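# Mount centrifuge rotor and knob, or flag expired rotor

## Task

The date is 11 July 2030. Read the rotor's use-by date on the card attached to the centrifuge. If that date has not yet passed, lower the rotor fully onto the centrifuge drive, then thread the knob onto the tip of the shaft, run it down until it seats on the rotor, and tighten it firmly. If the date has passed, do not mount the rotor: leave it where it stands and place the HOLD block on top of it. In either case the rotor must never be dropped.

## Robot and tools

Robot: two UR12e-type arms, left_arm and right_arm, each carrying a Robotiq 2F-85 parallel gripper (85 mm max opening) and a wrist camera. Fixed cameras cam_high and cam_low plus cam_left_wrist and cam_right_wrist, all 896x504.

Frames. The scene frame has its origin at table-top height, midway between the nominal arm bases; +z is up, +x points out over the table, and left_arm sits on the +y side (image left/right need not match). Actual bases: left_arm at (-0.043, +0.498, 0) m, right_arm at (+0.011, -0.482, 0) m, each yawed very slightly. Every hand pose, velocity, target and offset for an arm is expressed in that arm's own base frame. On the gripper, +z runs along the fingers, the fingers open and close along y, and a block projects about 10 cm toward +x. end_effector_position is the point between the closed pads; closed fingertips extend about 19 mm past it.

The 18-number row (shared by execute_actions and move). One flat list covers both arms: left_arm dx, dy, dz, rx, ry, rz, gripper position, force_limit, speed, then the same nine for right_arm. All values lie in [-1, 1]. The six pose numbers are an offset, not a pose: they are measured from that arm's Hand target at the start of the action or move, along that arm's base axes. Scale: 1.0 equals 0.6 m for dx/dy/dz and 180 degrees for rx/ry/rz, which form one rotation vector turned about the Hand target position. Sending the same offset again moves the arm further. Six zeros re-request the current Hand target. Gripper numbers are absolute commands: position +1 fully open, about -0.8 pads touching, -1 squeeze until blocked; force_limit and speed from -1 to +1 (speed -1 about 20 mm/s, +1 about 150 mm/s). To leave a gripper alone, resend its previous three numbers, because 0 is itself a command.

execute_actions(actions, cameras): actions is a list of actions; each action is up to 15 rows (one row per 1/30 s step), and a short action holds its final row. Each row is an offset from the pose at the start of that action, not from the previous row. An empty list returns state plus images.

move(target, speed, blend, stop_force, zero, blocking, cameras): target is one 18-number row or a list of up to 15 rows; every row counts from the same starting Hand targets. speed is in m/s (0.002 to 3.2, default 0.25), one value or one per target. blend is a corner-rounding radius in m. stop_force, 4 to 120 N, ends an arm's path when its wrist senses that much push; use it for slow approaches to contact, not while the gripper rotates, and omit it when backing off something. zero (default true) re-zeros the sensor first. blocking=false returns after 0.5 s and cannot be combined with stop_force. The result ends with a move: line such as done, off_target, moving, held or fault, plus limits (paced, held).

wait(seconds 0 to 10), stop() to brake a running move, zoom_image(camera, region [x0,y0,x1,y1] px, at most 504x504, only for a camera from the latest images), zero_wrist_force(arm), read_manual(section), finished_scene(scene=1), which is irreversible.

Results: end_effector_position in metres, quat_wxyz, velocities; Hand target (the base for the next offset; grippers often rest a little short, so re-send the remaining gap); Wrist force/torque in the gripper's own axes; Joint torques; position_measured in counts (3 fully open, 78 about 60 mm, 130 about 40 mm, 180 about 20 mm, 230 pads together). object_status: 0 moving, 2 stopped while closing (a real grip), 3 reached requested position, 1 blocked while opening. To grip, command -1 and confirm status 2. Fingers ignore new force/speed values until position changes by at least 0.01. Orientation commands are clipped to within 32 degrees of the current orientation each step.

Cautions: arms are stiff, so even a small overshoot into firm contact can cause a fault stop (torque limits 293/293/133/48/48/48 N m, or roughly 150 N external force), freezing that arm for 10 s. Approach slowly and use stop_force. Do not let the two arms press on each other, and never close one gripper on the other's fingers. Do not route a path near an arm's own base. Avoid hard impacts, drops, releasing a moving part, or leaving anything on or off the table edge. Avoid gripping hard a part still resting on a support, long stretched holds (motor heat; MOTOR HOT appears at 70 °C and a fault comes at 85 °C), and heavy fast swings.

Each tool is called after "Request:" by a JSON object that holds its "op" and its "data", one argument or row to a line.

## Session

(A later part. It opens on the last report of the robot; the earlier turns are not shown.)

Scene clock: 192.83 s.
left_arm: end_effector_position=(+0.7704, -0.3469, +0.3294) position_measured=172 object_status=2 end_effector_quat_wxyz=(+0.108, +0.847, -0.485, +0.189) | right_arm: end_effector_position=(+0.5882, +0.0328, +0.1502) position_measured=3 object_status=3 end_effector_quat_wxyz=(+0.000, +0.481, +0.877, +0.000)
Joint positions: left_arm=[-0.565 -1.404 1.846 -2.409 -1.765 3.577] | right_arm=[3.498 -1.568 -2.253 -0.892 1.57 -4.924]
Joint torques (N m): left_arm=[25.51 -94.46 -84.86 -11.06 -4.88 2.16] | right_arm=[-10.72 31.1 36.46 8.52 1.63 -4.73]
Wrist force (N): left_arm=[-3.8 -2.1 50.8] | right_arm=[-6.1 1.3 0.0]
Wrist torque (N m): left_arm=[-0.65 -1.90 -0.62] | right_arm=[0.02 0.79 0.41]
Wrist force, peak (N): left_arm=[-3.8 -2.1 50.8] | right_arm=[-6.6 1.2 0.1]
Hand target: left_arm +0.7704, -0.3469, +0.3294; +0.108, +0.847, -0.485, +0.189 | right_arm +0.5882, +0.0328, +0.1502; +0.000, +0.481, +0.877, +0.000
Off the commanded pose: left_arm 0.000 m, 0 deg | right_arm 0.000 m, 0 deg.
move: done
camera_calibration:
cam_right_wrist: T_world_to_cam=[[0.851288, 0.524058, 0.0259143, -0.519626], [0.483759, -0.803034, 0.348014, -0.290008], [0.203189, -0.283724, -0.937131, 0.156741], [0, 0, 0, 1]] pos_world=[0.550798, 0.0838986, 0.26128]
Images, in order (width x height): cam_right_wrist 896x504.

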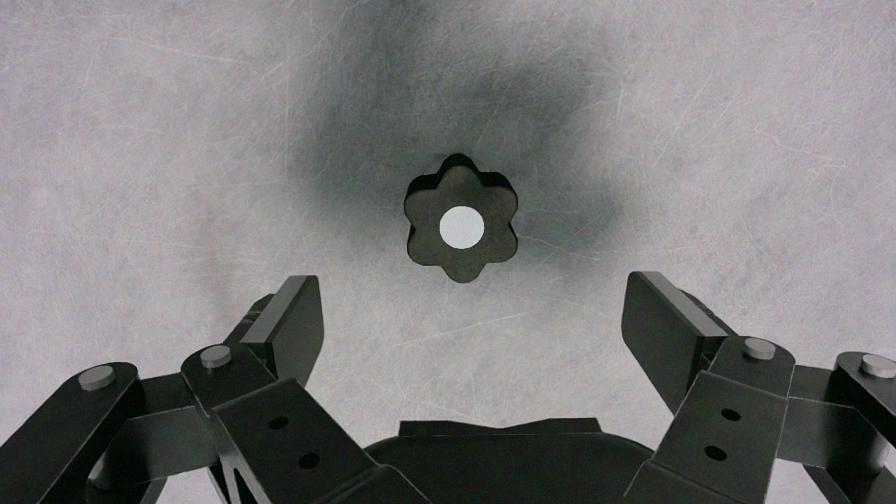

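Request:
{"op": "move", "data": {
  "target": [
    [0.0217,0.0119,-0.0012,0,0,-0.0333,-0.98,0.9,-1,0.0005,0.0005,-0.04,0,0,0,1,0.9,-0.6],
    [0.0445,0.0222,-0.0012,0,0,-0.0667,-0.98,0.9,-1,0,0,-0.08,0,0,0,1,0.9,-0.6],
    [0.0683,0.03,-0.0012,0,0,-0.1,-0.98,0.9,-1,0,0,-0.11,0,0,0,1,0.9,-0.6],
    [0.093,0.0352,-0.0012,0,0,-0.1333,-0.98,0.9,-1,0,0,-0.13,0,0,0,1,0.9,-0.6],
    [0.118,0.038,-0.0012,0,0,-0.1667,-0.98,0.9,-1,0,0,-0.145,0,0,0,1,0.9,-0.6]
  ],
  "speed": 0.05,
  "blend": [0.002,0.002,0.002,0.002,0],
  "cameras": ["cam_right_wrist","cam_high","cam_low"]
}}

Scene clock: 200.10 s.
left_arm: end_effector_position=(+0.8412, -0.3242, +0.3287) position_measured=172 object_status=2 end_effector_quat_wxyz=(+0.153, +0.693, -0.687, +0.155) | right_arm: end_effector_position=(+0.5882, +0.0328, +0.0632) position_measured=3 object_status=3 end_effector_quat_wxyz=(+0.000, +0.481, +0.877, +0.000)
Joint positions: left_arm=[-0.441 -1.249 1.607 -2.131 -1.963 4.224] | right_arm=[3.498 -1.701 -2.322 -0.69 1.57 -4.924]
Joint torques (N m): left_arm=[53.32 -106.53 -80.57 -6.98 -1.45 2.18] | right_arm=[-10.88 37.61 30.2 8.86 1.57 -4.74]
Wrist force (N): left_arm=[17.4 1.6 53.9] | right_arm=[-6.4 1.2 -0.4]
Wrist torque (N m): left_arm=[-0.66 -1.85 -0.04] | right_arm=[0.01 0.85 0.38]
Wrist force, peak (N): left_arm=[17.4 1.6 53.9] | right_arm=[-6.9 1.2 -0.2]
Hand target: left_arm +0.8412, -0.3241, +0.3287; +0.153, +0.693, -0.687, +0.155 | right_arm +0.5882, +0.0328, +0.0632; +0.000, +0.481, +0.877, +0.000
Off the commanded pose: left_arm 0.000 m, 0 deg | right_arm 0.000 m, 0 deg.
move: done
camera_calibration:
cam_right_wrist: T_world_to_cam=[[0.851288, 0.524058, 0.0259143, -0.517372], [0.483759, -0.803034, 0.348014, -0.259731], [0.203189, -0.283724, -0.937131, 0.0752107], [0, 0, 0, 1]] pos_world=[0.550798, 0.0838986, 0.17428]
Images, in order (width x height): cam_high 896x504, cam_low 896x504, cam_right_wrist 896x504.

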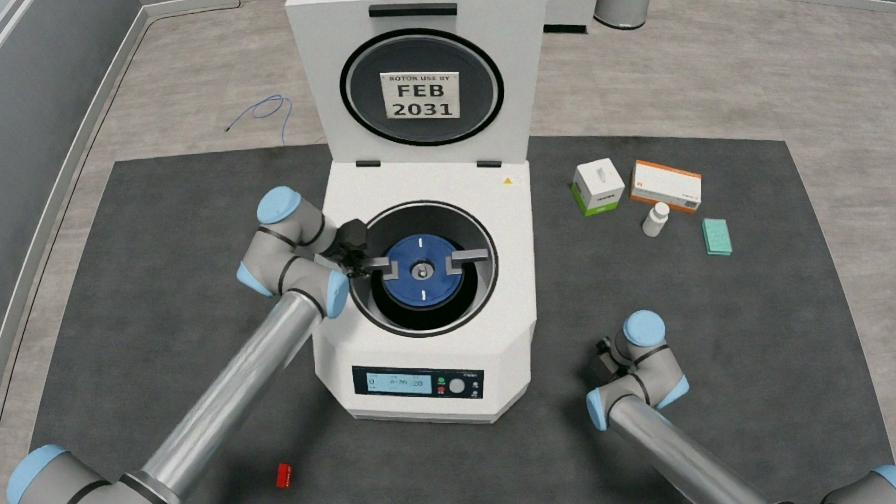

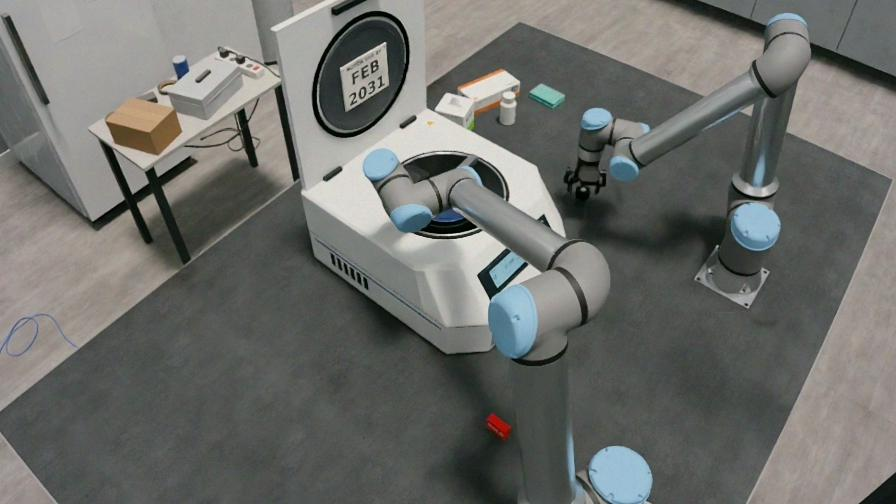

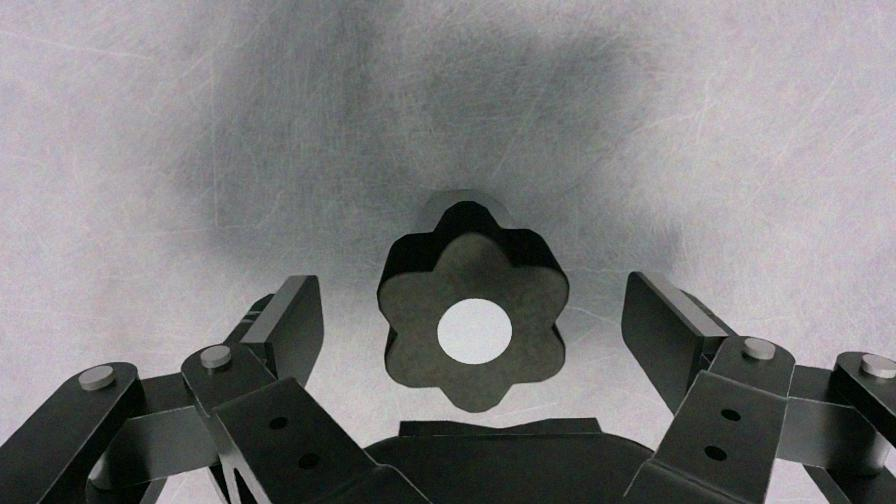

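Request:
{"op": "move", "data": {
  "target": [0,-0.0016,-0.0012,0,0,0,-0.98,0.9,-1,0,0,0,0,0,0,-1,-0.3,-1],
  "speed": 0.05,
  "cameras": ["cam_right_wrist"]
}}

Request:
{"op": "zoom_image", "data": {
  "camera": "cam_right_wrist",
  "region": [250, 150, 690, 450]
}}

Scene clock: 203.13 s.
left_arm: end_effector_position=(+0.8412, -0.3251, +0.3280) position_measured=172 object_status=2 end_effector_quat_wxyz=(+0.153, +0.693, -0.687, +0.155) | right_arm: end_effector_position=(+0.5882, +0.0328, +0.0632) position_measured=108 object_status=0 end_effector_quat_wxyz=(+0.000, +0.481, +0.877, +0.000)
Joint positions: left_arm=[-0.442 -1.248 1.607 -2.132 -1.963 4.223] | right_arm=[3.498 -1.701 -2.322 -0.69 1.57 -4.924]
Joint torques (N m): left_arm=[-40.67 -53.95 -42.22 -9.17 -7.76 -2.73] | right_arm=[-8.84 35.8 30.57 7.76 1.4 -4.44]
Wrist force (N): left_arm=[-17.6 5.3 -17.1] | right_arm=[-3.6 -7.5 -24.5]
Wrist torque (N m): left_arm=[-0.93 -1.50 0.65] | right_arm=[0.25 0.96 0.30]
Wrist force, peak (N): left_arm=[18.8 1.4 55.8] | right_arm=[-3.6 -7.5 -24.5]
Hand target: left_arm +0.8412, -0.3251, +0.3280; +0.153, +0.693, -0.687, +0.155 | right_arm +0.5882, +0.0328, +0.0632; +0.000, +0.481, +0.877, +0.000
Off the commanded pose: left_arm 0.000 m, 0 deg | right_arm 0.000 m, 0 deg.
move: done
camera_calibration:
cam_right_wrist: T_world_to_cam=[[0.851288, 0.524058, 0.0259143, -0.517372], [0.483759, -0.803034, 0.348014, -0.259731], [0.203189, -0.283724, -0.937131, 0.0752107], [0, 0, 0, 1]] pos_world=[0.550798, 0.0838986, 0.17428]
Images, in order (width x height): cam_right_wrist 896x504.

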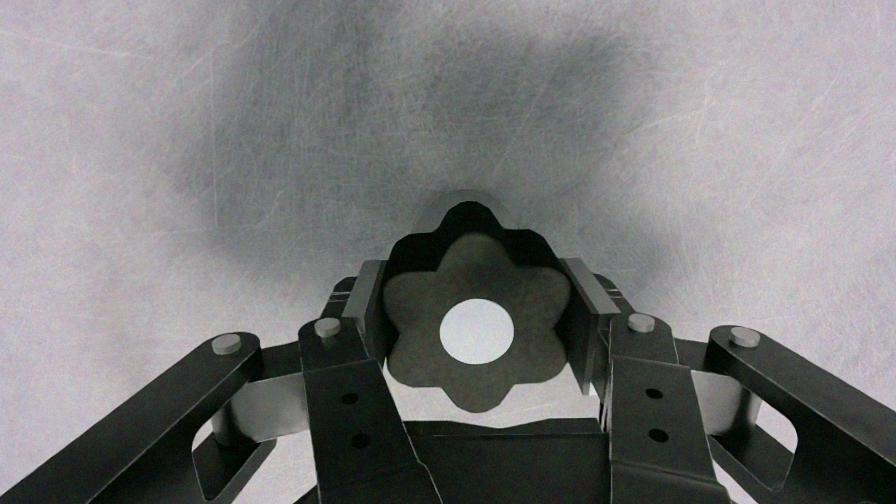

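Scaled by 1.145 from the camera's 896x504 image, which has a finer 1280x720 frame.

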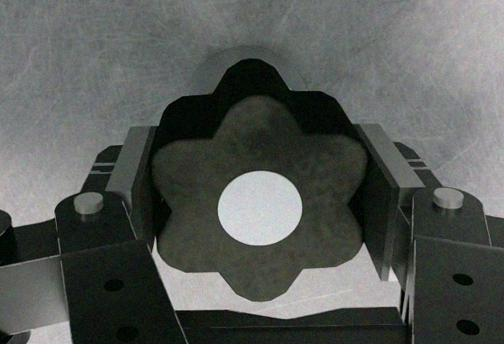

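Request:
{"op": "move", "data": {
  "target": [0,0.0005,0.0004,0,0,0,-0.98,0.9,-1,0,0,0.03,0,0,0,-1,-0.3,-1],
  "speed": 0.05,
  "cameras": ["cam_right_wrist"]
}}

Scene clock: 204.40 s.
left_arm: end_effector_position=(+0.8412, -0.3249, +0.3281) position_measured=172 object_status=2 end_effector_quat_wxyz=(+0.153, +0.693, -0.687, +0.155) | right_arm: end_effector_position=(+0.5882, +0.0328, +0.0811) position_measured=108 object_status=2 end_effector_quat_wxyz=(+0.000, +0.481, +0.877, +0.000)
Joint positions: left_arm=[-0.441 -1.248 1.607 -2.132 -1.963 4.223] | right_arm=[3.498 -1.671 -2.31 -0.732 1.57 -4.924]
Joint torques (N m): left_arm=[7.17 -95.44 -59.14 -4.92 -7.99 1.41] | right_arm=[-7.65 62.22 47.77 2.31 1.48 -4.44]
Wrist force (N): left_arm=[-12.0 4.1 -11.1] | right_arm=[-6.5 1.3 4.0]
Wrist torque (N m): left_arm=[-0.77 -1.47 0.42] | right_arm=[0.00 0.86 0.39]
Wrist force, peak (N): left_arm=[-16.4 5.0 -19.6] | right_arm=[-3.3 -7.5 -24.7]
Hand target: left_arm +0.8412, -0.3248, +0.3282; +0.153, +0.693, -0.687, +0.155 | right_arm +0.5882, +0.0328, +0.0812; +0.000, +0.481, +0.877, +0.000
Off the commanded pose: left_arm 0.000 m, 0 deg | right_arm 0.000 m, 0 deg.
move: done
camera_calibration:
cam_right_wrist: T_world_to_cam=[[0.851288, 0.524058, 0.0259143, -0.517835], [0.483759, -0.803034, 0.348014, -0.265961], [0.203189, -0.283724, -0.937131, 0.0919853], [0, 0, 0, 1]] pos_world=[0.550798, 0.0838986, 0.19218]
Images, in order (width x height): cam_right_wrist 896x504.

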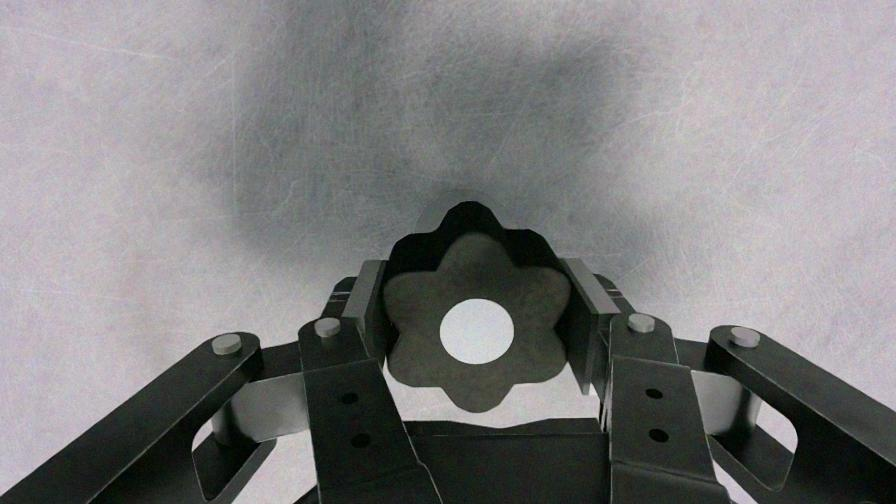

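Request:
{"op": "move", "data": {
  "target": [
    [0,0,0,0,0,0,-0.98,0.9,-1,0,0,0.6,0,0,0,-1,-0.3,-1],
    [0,0,0,0,0,0,-0.98,0.9,-1,0.27,0.195,0.7,0,0,-0.514,-1,-0.3,-1]
  ],
  "speed": 0.3,
  "blend": [0.05,0]
}}

Request:
{"op": "move", "data": {
  "target": [0,0,0,0,0,0,-0.98,0.9,-1,0.109,0.636,-0.08,0,0,0,-1,-0.3,-1],
  "speed": 0.2,
  "cameras": ["all"]
}}

Scene clock: 210.70 s.
left_arm: end_effector_position=(+0.8412, -0.3248, +0.3282) position_measured=172 object_status=2 end_effector_quat_wxyz=(+0.153, +0.693, -0.687, +0.155) | right_arm: end_effector_position=(+0.7502, +0.1498, +0.5012) position_measured=108 object_status=2 end_effector_quat_wxyz=(+0.000, +0.966, +0.259, +0.000)
Joint positions: left_arm=[-0.441 -1.248 1.607 -2.132 -1.963 4.223] | right_arm=[3.568 -1.659 -1.493 -1.561 1.571 -3.239]
Joint torques (N m): left_arm=[13.06 -103.22 -62.35 -10.62 -4.12 1.36] | right_arm=[12.58 53.71 65.5 2.05 -4.32 3.32]
Wrist force (N): left_arm=[-10.1 3.7 -1.7] | right_arm=[-5.9 1.2 3.8]
Wrist torque (N m): left_arm=[-0.86 -1.50 0.40] | right_arm=[0.02 0.74 0.11]
Wrist force, peak (N): left_arm=[-11.5 3.9 -10.1] | right_arm=[-6.5 1.0 7.3]
Hand target: left_arm +0.8412, -0.3248, +0.3282; +0.153, +0.693, -0.687, +0.155 | right_arm +0.7502, +0.1498, +0.5012; +0.000, +0.966, +0.259, +0.000
Off the commanded pose: left_arm 0.000 m, 0 deg | right_arm 0.000 m, 0 deg.
move: done

Scene clock: 213.23 s.
left_arm: end_effector_position=(+0.8412, -0.3248, +0.3282) position_measured=172 object_status=2 end_effector_quat_wxyz=(+0.153, +0.693, -0.687, +0.155) | right_arm: end_effector_position=(+0.8156, +0.5314, +0.4532) position_measured=108 object_status=2 end_effector_quat_wxyz=(+0.000, +0.966, +0.259, +0.000)
Joint positions: left_arm=[-0.441 -1.249 1.607 -2.132 -1.963 4.223] | right_arm=[3.899 -2.021 -1.113 -1.579 1.571 -2.909]
Joint torques (N m): left_arm=[11.21 -101.13 -62.58 -10.85 -4.17 1.31] | right_arm=[11.33 88.42 65.46 1.86 -3.92 3.39]
Wrist force (N): left_arm=[-10.7 4.4 -1.8] | right_arm=[-6.1 1.4 3.9]
Wrist torque (N m): left_arm=[-0.78 -1.41 0.39] | right_arm=[0.03 0.81 0.11]
Wrist force, peak (N): left_arm=[-10.7 4.4 -1.8] | right_arm=[-8.0 3.1 3.8]
Hand target: left_arm +0.8412, -0.3248, +0.3282; +0.153, +0.693, -0.687, +0.155 | right_arm +0.8156, +0.5314, +0.4532; +0.000, +0.966, +0.259, +0.000
Off the commanded pose: left_arm 0.000 m, 0 deg | right_arm 0.000 m, 0 deg.
move: done
camera_calibration:
cam_left_wrist: T_world_to_cam=[[-0.999881, 0.00606423, -0.0141665, 0.85777], [0.00696502, 0.997898, -0.0644278, 0.357283], [0.013746, -0.0645188, -0.997822, 0.420316], [0, 0, 0, 1]] pos_world=[0.849402, -0.334615, 0.454571]
cam_right_wrist: T_world_to_cam=[[0.486116, -0.87351, 0.0259074, 0.0582054], [-0.823551, -0.447993, 0.347945, 0.77246], [-0.292327, -0.190477, -0.937157, 0.890524], [0, 0, 0, 1]] pos_world=[0.868189, 0.566525, 0.56428]

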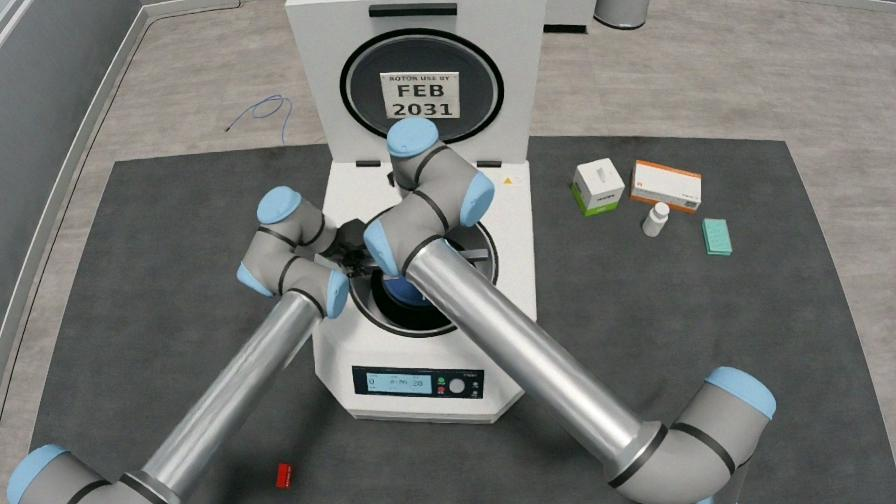

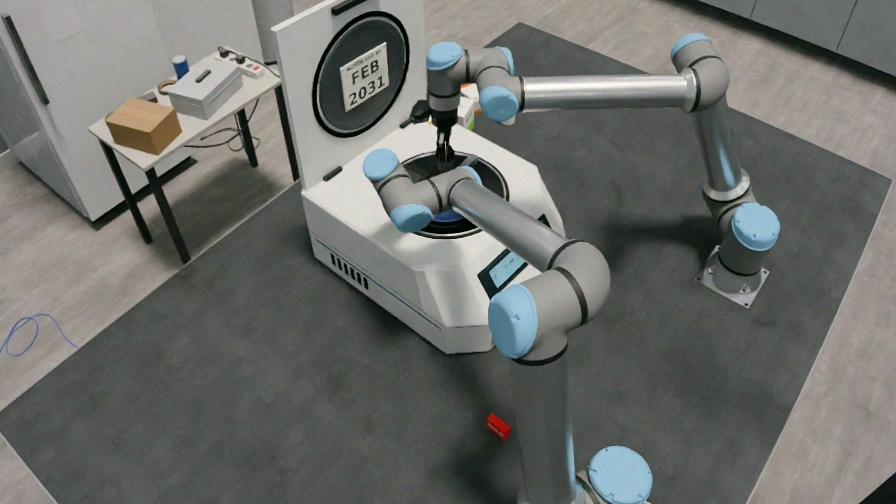

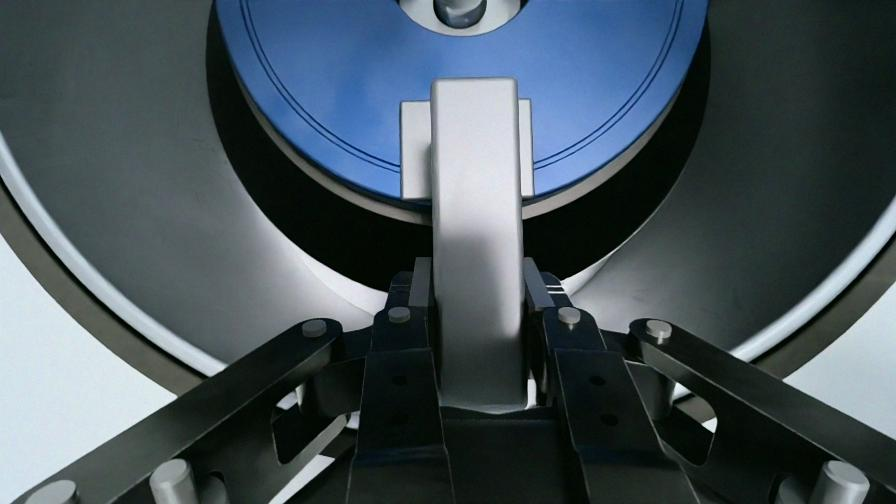

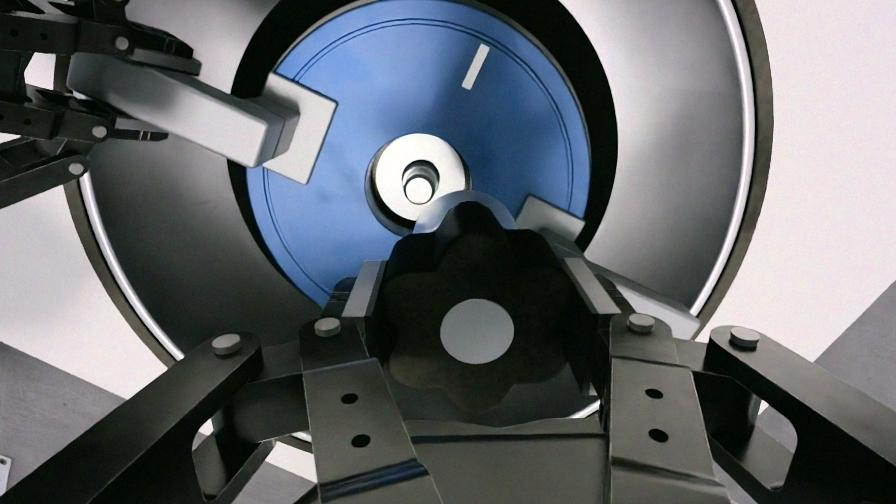

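Request:
{"op": "move", "data": {
  "target": [0,0,0,0,0,0,-0.98,0.9,-1,-0.0173,0.027,0,0,0,0,-1,-0.3,-1],
  "speed": 0.1,
  "cameras": ["cam_right_wrist"]
}}

Request:
{"op": "zoom_image", "data": {
  "camera": "cam_right_wrist",
  "region": [350, 100, 570, 260]
}}

Scene clock: 215.13 s.
left_arm: end_effector_position=(+0.8412, -0.3248, +0.3282) position_measured=172 object_status=2 end_effector_quat_wxyz=(+0.153, +0.693, -0.687, +0.155) | right_arm: end_effector_position=(+0.8053, +0.5475, +0.4532) position_measured=108 object_status=2 end_effector_quat_wxyz=(+0.000, +0.966, +0.259, +0.000)
Joint positions: left_arm=[-0.441 -1.249 1.607 -2.132 -1.963 4.223] | right_arm=[3.918 -2.021 -1.112 -1.58 1.571 -2.889]
Joint torques (N m): left_arm=[11.5 -101.97 -62.76 -10.8 -4.28 1.36] | right_arm=[14.88 87.41 65.3 1.84 -2.46 3.47]
Wrist force (N): left_arm=[-10.1 4.4 -2.3] | right_arm=[-5.7 0.9 3.9]
Wrist torque (N m): left_arm=[-0.77 -1.49 0.39] | right_arm=[-0.04 0.76 0.12]
Wrist force, peak (N): left_arm=[-10.5 4.4 -2.1] | right_arm=[-6.7 0.8 4.3]
Hand target: left_arm +0.8412, -0.3248, +0.3282; +0.153, +0.693, -0.687, +0.155 | right_arm +0.8052, +0.5476, +0.4532; +0.000, +0.966, +0.259, +0.000
Off the commanded pose: left_arm 0.000 m, 0 deg | right_arm 0.000 m, 0 deg.
move: done
camera_calibration:
cam_right_wrist: T_world_to_cam=[[0.486142, -0.873493, 0.025989, 0.077197], [-0.823538, -0.447986, 0.347986, 0.77115], [-0.292321, -0.190574, -0.937139, 0.890621], [0, 0, 0, 1]] pos_world=[0.857889, 0.582624, 0.56428]
Images, in order (width x height): cam_right_wrist 896x504.

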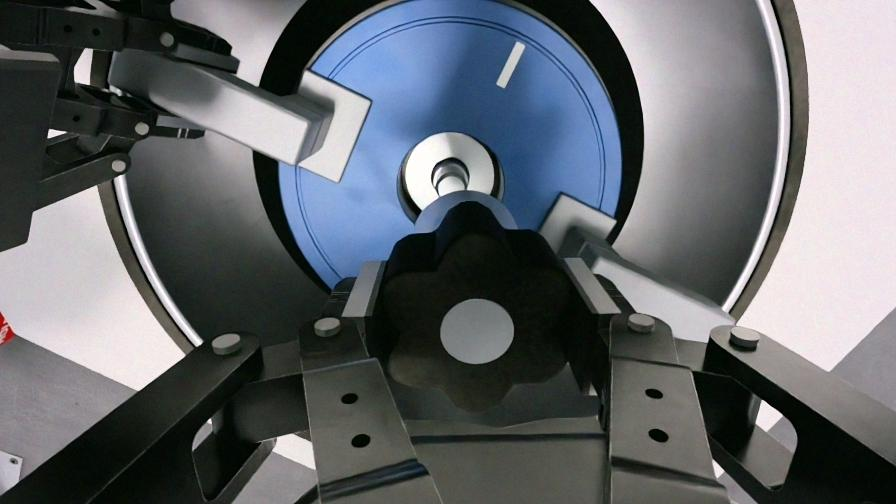

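Scaled by 2.291 from the camera's 896x504 image, which has a finer 1280x720 frame.

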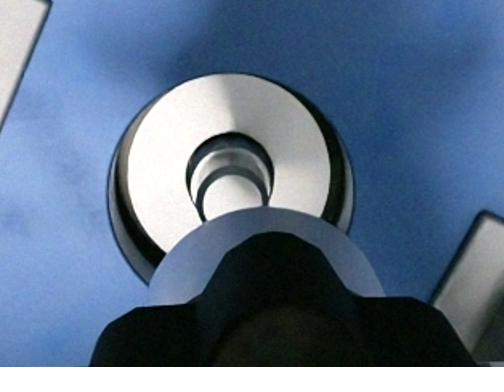

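Request:
{"op": "move", "data": {
  "target": [0,0,0,0,0,0,-0.98,0.9,-1,-0.0019,0.0034,-0.08,0,0,0,-1,-0.3,-1],
  "speed": 0.1,
  "cameras": ["cam_low","cam_high","cam_left_wrist"]
}}

Request:
{"op": "zoom_image", "data": {
  "camera": "cam_low",
  "region": [400, 100, 520, 210]
}}

Request:
{"op": "zoom_image", "data": {
  "camera": "cam_left_wrist",
  "region": [340, 0, 600, 150]
}}

Scene clock: 217.37 s.
left_arm: end_effector_position=(+0.8412, -0.3248, +0.3282) position_measured=172 object_status=2 end_effector_quat_wxyz=(+0.153, +0.693, -0.687, +0.155) | right_arm: end_effector_position=(+0.8041, +0.5497, +0.4053) position_measured=108 object_status=2 end_effector_quat_wxyz=(+0.000, +0.966, +0.259, +0.000)
Joint positions: left_arm=[-0.441 -1.249 1.607 -2.132 -1.963 4.223] | right_arm=[3.921 -2.025 -1.191 -1.497 1.571 -2.887]
Joint torques (N m): left_arm=[12.19 -102.01 -62.28 -10.56 -4.39 1.21] | right_arm=[11.72 87.14 52.3 8.66 1.23 3.32]
Wrist force (N): left_arm=[-10.5 4.2 -2.1] | right_arm=[-6.2 0.9 3.8]
Wrist torque (N m): left_arm=[-0.80 -1.43 0.40] | right_arm=[-0.03 0.82 0.15]
Wrist force, peak (N): left_arm=[-10.5 4.2 -2.1] | right_arm=[-6.0 0.7 5.8]
Hand target: left_arm +0.8412, -0.3248, +0.3282; +0.153, +0.693, -0.687, +0.155 | right_arm +0.8041, +0.5497, +0.4052; +0.000, +0.966, +0.259, +0.000
Off the commanded pose: left_arm 0.000 m, 0 deg | right_arm 0.000 m, 0 deg.
move: done
camera_calibration:
cam_left_wrist: T_world_to_cam=[[-0.999881, 0.00606423, -0.0141665, 0.85777], [0.00696502, 0.997898, -0.0644278, 0.357283], [0.013746, -0.0645188, -0.997822, 0.420316], [0, 0, 0, 1]] pos_world=[0.849402, -0.334615, 0.454571]
Images, in order (width x height): cam_high 896x504, cam_low 896x504, cam_left_wrist 896x504.

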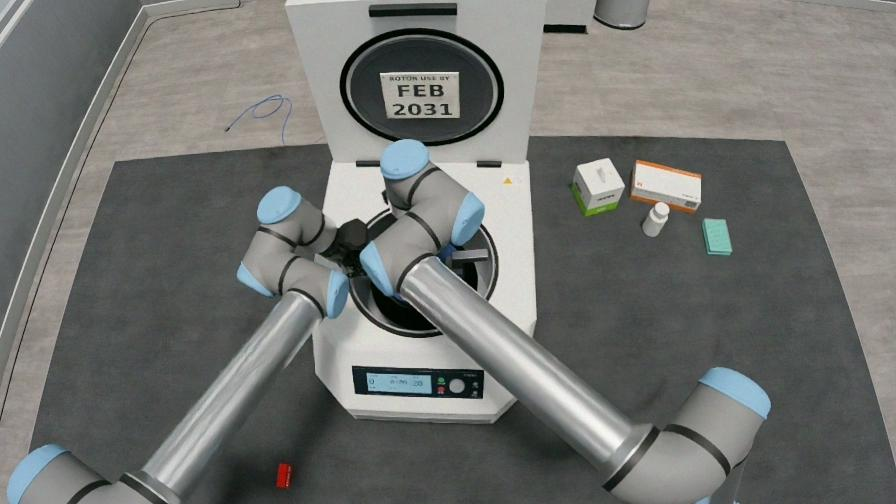

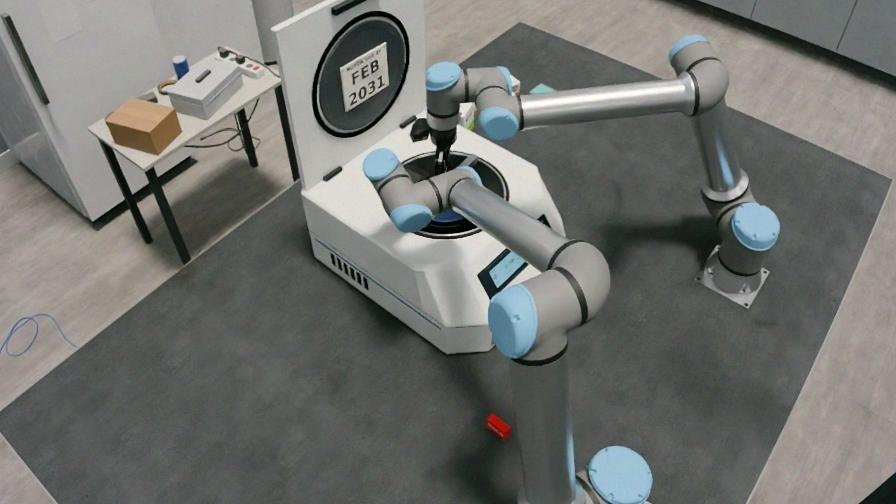

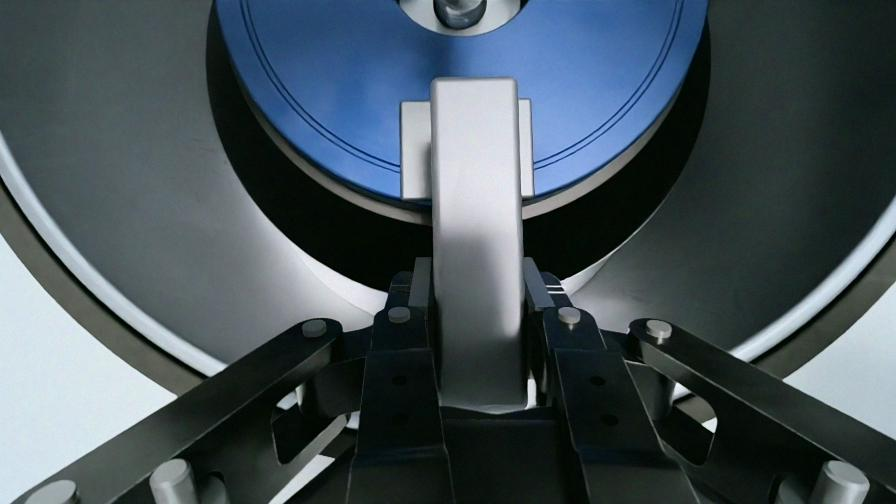

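Scaled by 4.200 from the camera's 896x504 image, which has a finer 1280x720 frame.

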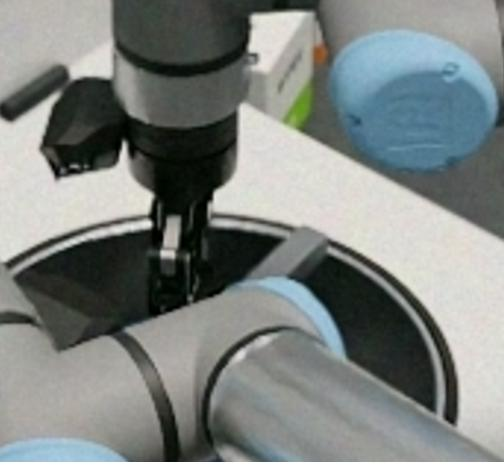

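Scaled by 1.938 from the camera's 896x504 image, which has a finer 1280x720 frame.

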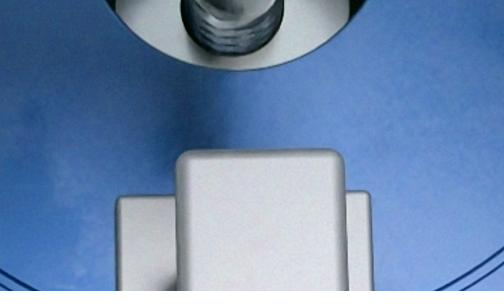

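Request:
{"op": "move", "data": {
  "target": [0,0,0,0,0,0,-0.98,0.9,-1,-0.0027,-0.0015,-0.055,0,0,0,-1,-0.3,-1],
  "speed": 0.06
}}

Request:
{"op": "move", "data": {
  "target": [0,0,0,0,0,0,-0.98,0.9,-1,0,0,-0.06,0,0,0,-1,-0.3,-1],
  "speed": 0.012,
  "stop_force": 8,
  "cameras": ["cam_left_wrist","cam_right_wrist"]
}}

Request:
{"op": "zoom_image", "data": {
  "camera": "cam_left_wrist",
  "region": [340, 0, 600, 150]
}}

Scene clock: 220.50 s.
left_arm: end_effector_position=(+0.8412, -0.3248, +0.3282) position_measured=172 object_status=2 end_effector_quat_wxyz=(+0.153, +0.693, -0.687, +0.155) | right_arm: end_effector_position=(+0.8025, +0.5488, +0.3723) position_measured=108 object_status=2 end_effector_quat_wxyz=(+0.000, +0.966, +0.259, +0.000)
Joint positions: left_arm=[-0.441 -1.249 1.607 -2.132 -1.963 4.223] | right_arm=[3.921 -2.027 -1.245 -1.44 1.571 -2.886]
Joint torques (N m): left_arm=[11.9 -102.15 -62.21 -10.79 -4.15 1.35] | right_arm=[12.74 87.92 50.95 9.04 1.7 3.37]
Wrist force (N): left_arm=[-10.1 4.4 -1.8] | right_arm=[-6.7 1.0 4.1]
Wrist torque (N m): left_arm=[-0.78 -1.50 0.40] | right_arm=[-0.01 0.89 0.14]
Wrist force, peak (N): left_arm=[-10.6 4.2 -2.0] | right_arm=[-6.6 1.1 4.9]
Hand target: left_arm +0.8412, -0.3248, +0.3282; +0.153, +0.693, -0.687, +0.155 | right_arm +0.8025, +0.5488, +0.3722; +0.000, +0.966, +0.259, +0.000
Off the commanded pose: left_arm 0.000 m, 0 deg | right_arm 0.000 m, 0 deg.
move: done

Scene clock: 224.53 s.
left_arm: end_effector_position=(+0.8412, -0.3248, +0.3282) position_measured=172 object_status=2 end_effector_quat_wxyz=(+0.153, +0.693, -0.687, +0.155) | right_arm: end_effector_position=(+0.8025, +0.5489, +0.3402) position_measured=108 object_status=2 end_effector_quat_wxyz=(+0.000, +0.966, +0.259, +0.000)
Joint positions: left_arm=[-0.441 -1.249 1.607 -2.132 -1.963 4.223] | right_arm=[3.921 -2.036 -1.289 -1.388 1.571 -2.886]
Joint torques (N m): left_arm=[12.73 -100.69 -61.89 -10.75 -4.5 1.33] | right_arm=[-11.42 112.09 64.36 1.42 -2.7 3.27]
Wrist force (N): left_arm=[-8.0 4.2 -1.3] | right_arm=[-5.4 -6.9 7.2]
Wrist torque (N m): left_arm=[-0.75 -1.52 0.38] | right_arm=[0.44 0.88 0.15]
Wrist force, peak (N): left_arm=[-10.5 4.5 -1.9] | right_arm=[-4.5 -8.9 8.3]
Hand target: left_arm +0.8412, -0.3248, +0.3282; +0.153, +0.693, -0.687, +0.155 | right_arm +0.8025, +0.5488, +0.3402; +0.000, +0.966, +0.259, +0.000 (not the last commanded pose)
Off the commanded pose: left_arm 0.000 m, 0 deg | right_arm 0.004 m, 0 deg.
move: contact (right_arm)
camera_calibration:
cam_left_wrist: T_world_to_cam=[[-0.999881, 0.00606423, -0.0141665, 0.85777], [0.00696502, 0.997898, -0.0644278, 0.357283], [0.013746, -0.0645188, -0.997822, 0.420316], [0, 0, 0, 1]] pos_world=[0.849402, -0.334615, 0.454571]
cam_right_wrist: T_world_to_cam=[[0.486187, -0.873471, 0.0258765, 0.0826307], [-0.823509, -0.44807, 0.347946, 0.808792], [-0.292327, -0.190477, -0.937157, 0.784109], [0, 0, 0, 1]] pos_world=[0.85509, 0.583925, 0.45128]
Images, in order (width x height): cam_left_wrist 896x504, cam_right_wrist 896x504.

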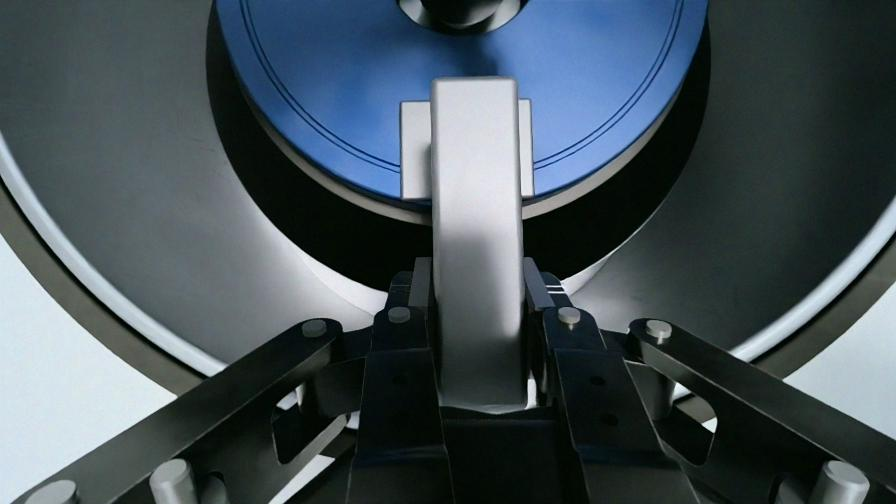

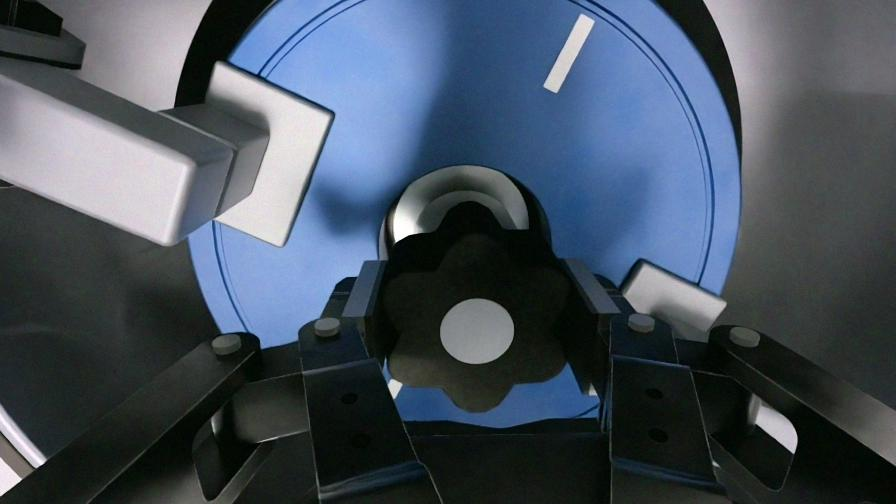

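Scaled by 1.938 from the camera's 896x504 image, which has a finer 1280x720 frame.

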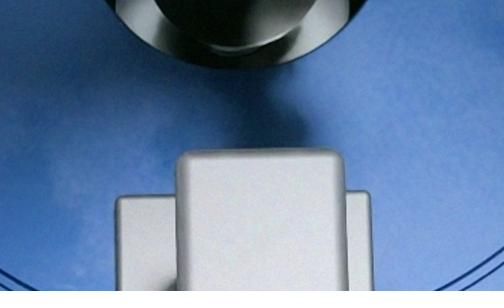

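Request:
{"op": "move", "data": {
  "target": [0,0,0,0,0,0,-0.98,0.9,-1,-0.0009,0.0016,0,0,0,0,-1,-0.3,-1],
  "speed": 0.02
}}

Request:
{"op": "move", "data": {
  "target": [0,0,0,0,0,0,-0.98,0.9,-1,0,0,-0.02,0,0,0,-1,-0.3,-1],
  "speed": 0.008,
  "stop_force": 10
}}

Scene clock: 225.90 s.
left_arm: end_effector_position=(+0.8412, -0.3248, +0.3282) position_measured=172 object_status=2 end_effector_quat_wxyz=(+0.153, +0.693, -0.687, +0.155) | right_arm: end_effector_position=(+0.8020, +0.5497, +0.3403) position_measured=108 object_status=2 end_effector_quat_wxyz=(+0.000, +0.966, +0.259, +0.000)
Joint positions: left_arm=[-0.441 -1.249 1.607 -2.132 -1.963 4.223] | right_arm=[3.922 -2.036 -1.289 -1.388 1.571 -2.885]
Joint torques (N m): left_arm=[11.72 -101.09 -61.57 -10.67 -4.2 1.44] | right_arm=[11.48 92.62 63.97 1.88 -2.87 3.01]
Wrist force (N): left_arm=[-11.1 4.5 -0.7] | right_arm=[-6.3 1.1 3.9]
Wrist torque (N m): left_arm=[-0.79 -1.47 0.44] | right_arm=[0.00 0.82 0.13]
Wrist force, peak (N): left_arm=[-11.0 4.9 -0.8] | right_arm=[-5.7 -7.4 7.3]
Hand target: left_arm +0.8412, -0.3248, +0.3282; +0.153, +0.693, -0.687, +0.155 | right_arm +0.8019, +0.5498, +0.3402; +0.000, +0.966, +0.259, +0.000
Off the commanded pose: left_arm 0.000 m, 0 deg | right_arm 0.000 m, 0 deg.
move: done

Scene clock: 228.13 s.
left_arm: end_effector_position=(+0.8412, -0.3248, +0.3282) position_measured=172 object_status=2 end_effector_quat_wxyz=(+0.153, +0.693, -0.687, +0.155) | right_arm: end_effector_position=(+0.8019, +0.5498, +0.3318) position_measured=108 object_status=2 end_effector_quat_wxyz=(+0.000, +0.966, +0.259, +0.000)
Joint positions: left_arm=[-0.441 -1.249 1.607 -2.132 -1.963 4.223] | right_arm=[3.922 -2.039 -1.3 -1.374 1.571 -2.885]
Joint torques (N m): left_arm=[9.42 -101.97 -61.22 -10.56 -4.08 1.11] | right_arm=[12.44 95.67 58.25 2.41 -2.5 3.33]
Wrist force (N): left_arm=[-10.8 4.7 -0.6] | right_arm=[-10.7 4.2 -6.1]
Wrist torque (N m): left_arm=[-0.77 -1.53 0.43] | right_arm=[-0.08 0.77 0.16]
Wrist force, peak (N): left_arm=[-12.2 4.2 0.5] | right_arm=[-13.7 4.8 -15.6]
Hand target: left_arm +0.8412, -0.3248, +0.3282; +0.153, +0.693, -0.687, +0.155 | right_arm +0.8020, +0.5498, +0.3318; +0.000, +0.966, +0.259, +0.000 (not the last commanded pose)
Off the commanded pose: left_arm 0.000 m, 0 deg | right_arm 0.004 m, 0 deg.
move: contact (right_arm)

Request:
{"op": "move", "data": {
  "target": [0,0,0,0,0,0,-0.98,0.9,-1,-0.0009,-0.0005,0,0,0,0,-1,-0.3,-1],
  "speed": 0.02
}}

Request:
{"op": "move", "data": {
  "target": [0,0,0,0,0,0,-0.98,0.9,-1,0,0,-0.0012,0,0,-0.333,-1,-0.3,-1],
  "speed": 0.2
}}

Scene clock: 229.27 s.
left_arm: end_effector_position=(+0.8412, -0.3248, +0.3282) position_measured=172 object_status=2 end_effector_quat_wxyz=(+0.153, +0.693, -0.687, +0.155) | right_arm: end_effector_position=(+0.8014, +0.5495, +0.3318) position_measured=108 object_status=2 end_effector_quat_wxyz=(+0.000, +0.966, +0.259, +0.000)
Joint positions: left_arm=[-0.441 -1.249 1.607 -2.132 -1.963 4.223] | right_arm=[3.923 -2.038 -1.301 -1.373 1.571 -2.885]
Joint torques (N m): left_arm=[6.42 -100.56 -61.7 -10.7 -4.14 1] | right_arm=[12.58 102.86 41.93 7.04 -2.3 3.47]
Wrist force (N): left_arm=[-8.8 4.5 -1.2] | right_arm=[-3.5 0.3 -5.8]
Wrist torque (N m): left_arm=[-0.80 -1.44 0.45] | right_arm=[0.11 0.97 0.13]
Wrist force, peak (N): left_arm=[-11.4 4.8 -0.6] | right_arm=[-10.8 4.0 -6.7]
Hand target: left_arm +0.8412, -0.3248, +0.3282; +0.153, +0.693, -0.687, +0.155 | right_arm +0.8014, +0.5495, +0.3318; +0.000, +0.966, +0.259, +0.000
Off the commanded pose: left_arm 0.000 m, 0 deg | right_arm 0.000 m, 0 deg.
move: done

Scene clock: 232.43 s.
left_arm: end_effector_position=(+0.8412, -0.3248, +0.3282) position_measured=172 object_status=2 end_effector_quat_wxyz=(+0.153, +0.693, -0.687, +0.155) | right_arm: end_effector_position=(+0.8014, +0.5495, +0.3311) position_measured=108 object_status=2 end_effector_quat_wxyz=(+0.000, +0.966, -0.258, +0.000)
Joint positions: left_arm=[-0.441 -1.249 1.607 -2.132 -1.963 4.223] | right_arm=[3.923 -2.038 -1.303 -1.371 1.571 -1.839]
Joint torques (N m): left_arm=[-1.12 -101.69 -61.68 -10.77 -4.21 1.09] | right_arm=[40.09 65.65 30.95 11.7 3.35 3.52]
Wrist force (N): left_arm=[-15.6 1.5 2.5] | right_arm=[11.5 31.8 -37.8]
Wrist torque (N m): left_arm=[-0.80 -1.46 0.40] | right_arm=[-0.62 0.86 -0.38]
Wrist force, peak (N): left_arm=[-16.8 1.7 2.1] | right_arm=[12.1 31.7 -37.9]
Hand target: left_arm +0.8412, -0.3248, +0.3282; +0.153, +0.693, -0.687, +0.155 | right_arm +0.8014, +0.5495, +0.3311; +0.000, +0.966, -0.258, +0.000
Off the commanded pose: left_arm 0.000 m, 0 deg | right_arm 0.000 m, 0 deg.
move: done

Request:
{"op": "move", "data": {
  "target": [0,0,0,0,0,0,-0.98,0.9,-1,0,-0.0017,0,0,0,0,-1,-0.3,-1],
  "speed": 0.02,
  "cameras": ["cam_right_wrist","cam_left_wrist"]
}}

Request:
{"op": "zoom_image", "data": {
  "camera": "cam_left_wrist",
  "region": [340, 0, 600, 150]
}}

Scene clock: 234.07 s.
left_arm: end_effector_position=(+0.8412, -0.3248, +0.3282) position_measured=172 object_status=2 end_effector_quat_wxyz=(+0.153, +0.693, -0.687, +0.155) | right_arm: end_effector_position=(+0.8014, +0.5486, +0.3311) position_measured=108 object_status=2 end_effector_quat_wxyz=(+0.000, +0.966, -0.258, +0.000)
Joint positions: left_arm=[-0.441 -1.249 1.607 -2.132 -1.963 4.223] | right_arm=[3.922 -2.037 -1.304 -1.371 1.571 -1.839]
Joint torques (N m): left_arm=[-4.53 -100.38 -61.07 -10.39 -4.28 1.18] | right_arm=[-1.64 77.59 25.37 5.18 4.2 -4.77]
Wrist force (N): left_arm=[-7.1 4.0 2.3] | right_arm=[3.9 6.2 -30.8]
Wrist torque (N m): left_arm=[-0.78 -1.50 0.42] | right_arm=[-0.05 0.95 0.17]
Wrist force, peak (N): left_arm=[-16.7 1.5 2.7] | right_arm=[12.6 31.9 -39.2]
Hand target: left_arm +0.8412, -0.3248, +0.3282; +0.153, +0.693, -0.687, +0.155 | right_arm +0.8014, +0.5485, +0.3311; +0.000, +0.966, -0.258, +0.000
Off the commanded pose: left_arm 0.000 m, 0 deg | right_arm 0.000 m, 0 deg.
move: done
camera_calibration:
cam_left_wrist: T_world_to_cam=[[-0.999881, 0.00606423, -0.0141665, 0.85777], [0.00696502, 0.997898, -0.0644278, 0.357283], [0.013746, -0.0645188, -0.997822, 0.420316], [0, 0, 0, 1]] pos_world=[0.849402, -0.334615, 0.454571]
cam_right_wrist: T_world_to_cam=[[-0.512397, -0.85836, 0.0258486, 0.875154], [-0.800385, 0.488263, 0.347827, 0.278766], [-0.311182, 0.157537, -0.937202, 0.599405], [0, 0, 0, 1]] pos_world=[0.85807, 0.520657, 0.44218]
Images, in order (width x height): cam_left_wrist 896x504, cam_right_wrist 896x504.

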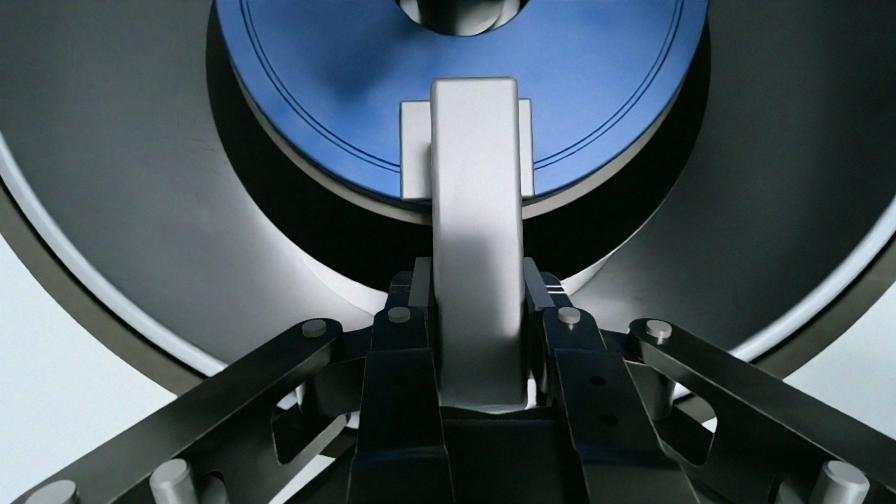

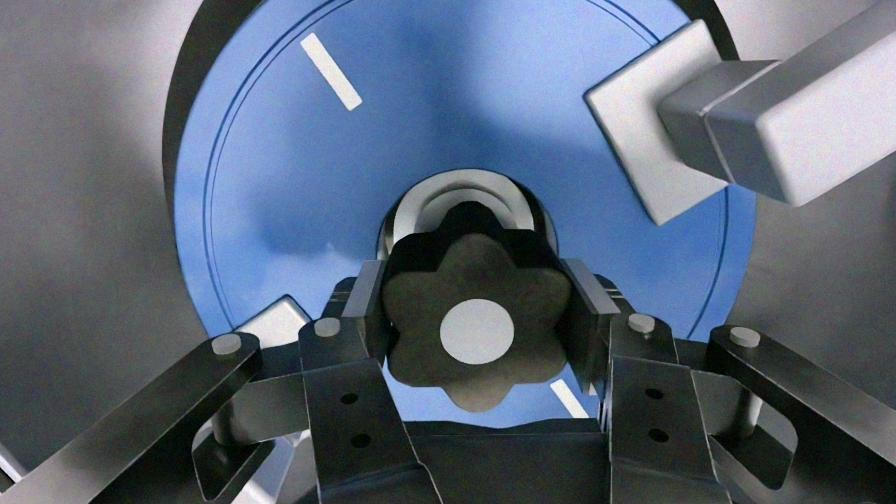

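Scaled by 1.938 from the camera's 896x504 image, which has a finer 1280x720 frame.

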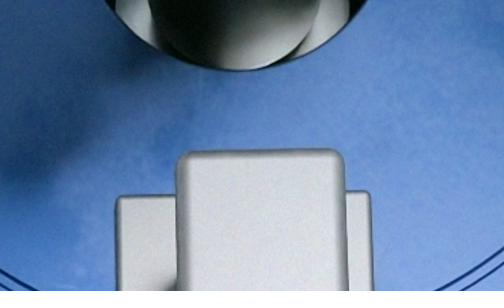

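Request:
{"op": "move", "data": {
  "target": [0,0,0,0,0,0,-0.98,0.9,-1,-0.0014,-0.0013,0,0,0,-0.333,-1,-0.3,-1],
  "speed": 0.2
}}

Scene clock: 237.97 s.
left_arm: end_effector_position=(+0.8412, -0.3248, +0.3282) position_measured=172 object_status=2 end_effector_quat_wxyz=(+0.153, +0.693, -0.687, +0.155) | right_arm: end_effector_position=(+0.8006, +0.5477, +0.3311) position_measured=108 object_status=2 end_effector_quat_wxyz=(+0.000, +0.708, -0.706, +0.000)
Joint positions: left_arm=[-0.441 -1.249 1.607 -2.132 -1.963 4.223] | right_arm=[3.922 -2.035 -1.307 -1.37 1.571 -0.793]
Joint torques (N m): left_arm=[-13 -100.58 -61 -10.64 -4.46 1.18] | right_arm=[25.07 85.73 34.25 7.41 -0.13 3.56]
Wrist force (N): left_arm=[-8.6 2.1 2.3] | right_arm=[6.9 -2.7 -21.3]
Wrist torque (N m): left_arm=[-0.84 -1.47 0.40] | right_arm=[0.49 1.01 -0.13]
Wrist force, peak (N): left_arm=[-9.8 2.8 2.5] | right_arm=[2.7 5.9 -31.0]
Hand target: left_arm +0.8412, -0.3248, +0.3282; +0.153, +0.693, -0.687, +0.155 | right_arm +0.8006, +0.5477, +0.3311; +0.000, +0.708, -0.706, +0.000
Off the commanded pose: left_arm 0.000 m, 0 deg | right_arm 0.000 m, 0 deg.
move: done

Request:
{"op": "move", "data": {
  "target": [0,0,0,0,0,0,-0.98,0.9,-1,-0.002,0.0003,-0.0007,0,0,-0.333,-1,-0.3,-1],
  "speed": 0.2
}}

Scene clock: 241.50 s.
left_arm: end_effector_position=(+0.8412, -0.3248, +0.3282) position_measured=172 object_status=2 end_effector_quat_wxyz=(+0.153, +0.693, -0.687, +0.155) | right_arm: end_effector_position=(+0.7994, +0.5479, +0.3307) position_measured=108 object_status=2 end_effector_quat_wxyz=(+0.000, -0.261, +0.965, +0.000)
Joint positions: left_arm=[-0.441 -1.249 1.607 -2.132 -1.963 4.223] | right_arm=[3.923 -2.033 -1.31 -1.369 1.57 0.254]
Joint torques (N m): left_arm=[-13.53 -99.98 -61.49 -10.46 -4.29 1.26] | right_arm=[15.67 86.25 33.06 7.07 -4.15 3.54]
Wrist force (N): left_arm=[-5.6 2.9 2.6] | right_arm=[-1.2 -2.0 -21.9]
Wrist torque (N m): left_arm=[-0.84 -1.54 0.45] | right_arm=[0.01 0.61 -0.06]
Wrist force, peak (N): left_arm=[-10.1 1.7 2.9] | right_arm=[6.6 -5.2 -26.9]
Hand target: left_arm +0.8412, -0.3248, +0.3282; +0.153, +0.693, -0.687, +0.155 | right_arm +0.7994, +0.5479, +0.3307; +0.000, -0.261, +0.965, +0.000
Off the commanded pose: left_arm 0.000 m, 0 deg | right_arm 0.000 m, 0 deg.
move: done

Request:
{"op": "move", "data": {
  "target": [0,0,0,0,0,0,-0.98,0.9,-1,0,0.002,-0.0008,0,0,-0.333,-1,-0.3,-1],
  "speed": 0.2
}}

Scene clock: 245.27 s.
left_arm: end_effector_position=(+0.8412, -0.3248, +0.3282) position_measured=172 object_status=2 end_effector_quat_wxyz=(+0.153, +0.693, -0.687, +0.155) | right_arm: end_effector_position=(+0.7994, +0.5491, +0.3302) position_measured=108 object_status=2 end_effector_quat_wxyz=(+0.000, +0.256, +0.967, +0.000)
Joint positions: left_arm=[-0.441 -1.249 1.607 -2.132 -1.963 4.223] | right_arm=[3.924 -2.035 -1.308 -1.37 1.57 1.301]
Joint torques (N m): left_arm=[-14.11 -99.54 -61.29 -10.71 -4.52 1.37] | right_arm=[9.94 61.73 43.03 -0.41 -4.24 3.18]
Wrist force (N): left_arm=[-4.9 3.4 3.9] | right_arm=[-4.6 0.1 -21.7]
Wrist torque (N m): left_arm=[-0.80 -1.53 0.42] | right_arm=[0.03 0.66 0.01]
Wrist force, peak (N): left_arm=[-5.2 3.7 3.6] | right_arm=[-3.6 -0.1 -22.7]
Hand target: left_arm +0.8412, -0.3248, +0.3282; +0.153, +0.693, -0.687, +0.155 | right_arm +0.7994, +0.5491, +0.3302; +0.000, +0.257, +0.967, +0.000
Off the commanded pose: left_arm 0.000 m, 0 deg | right_arm 0.000 m, 0 deg.
move: done


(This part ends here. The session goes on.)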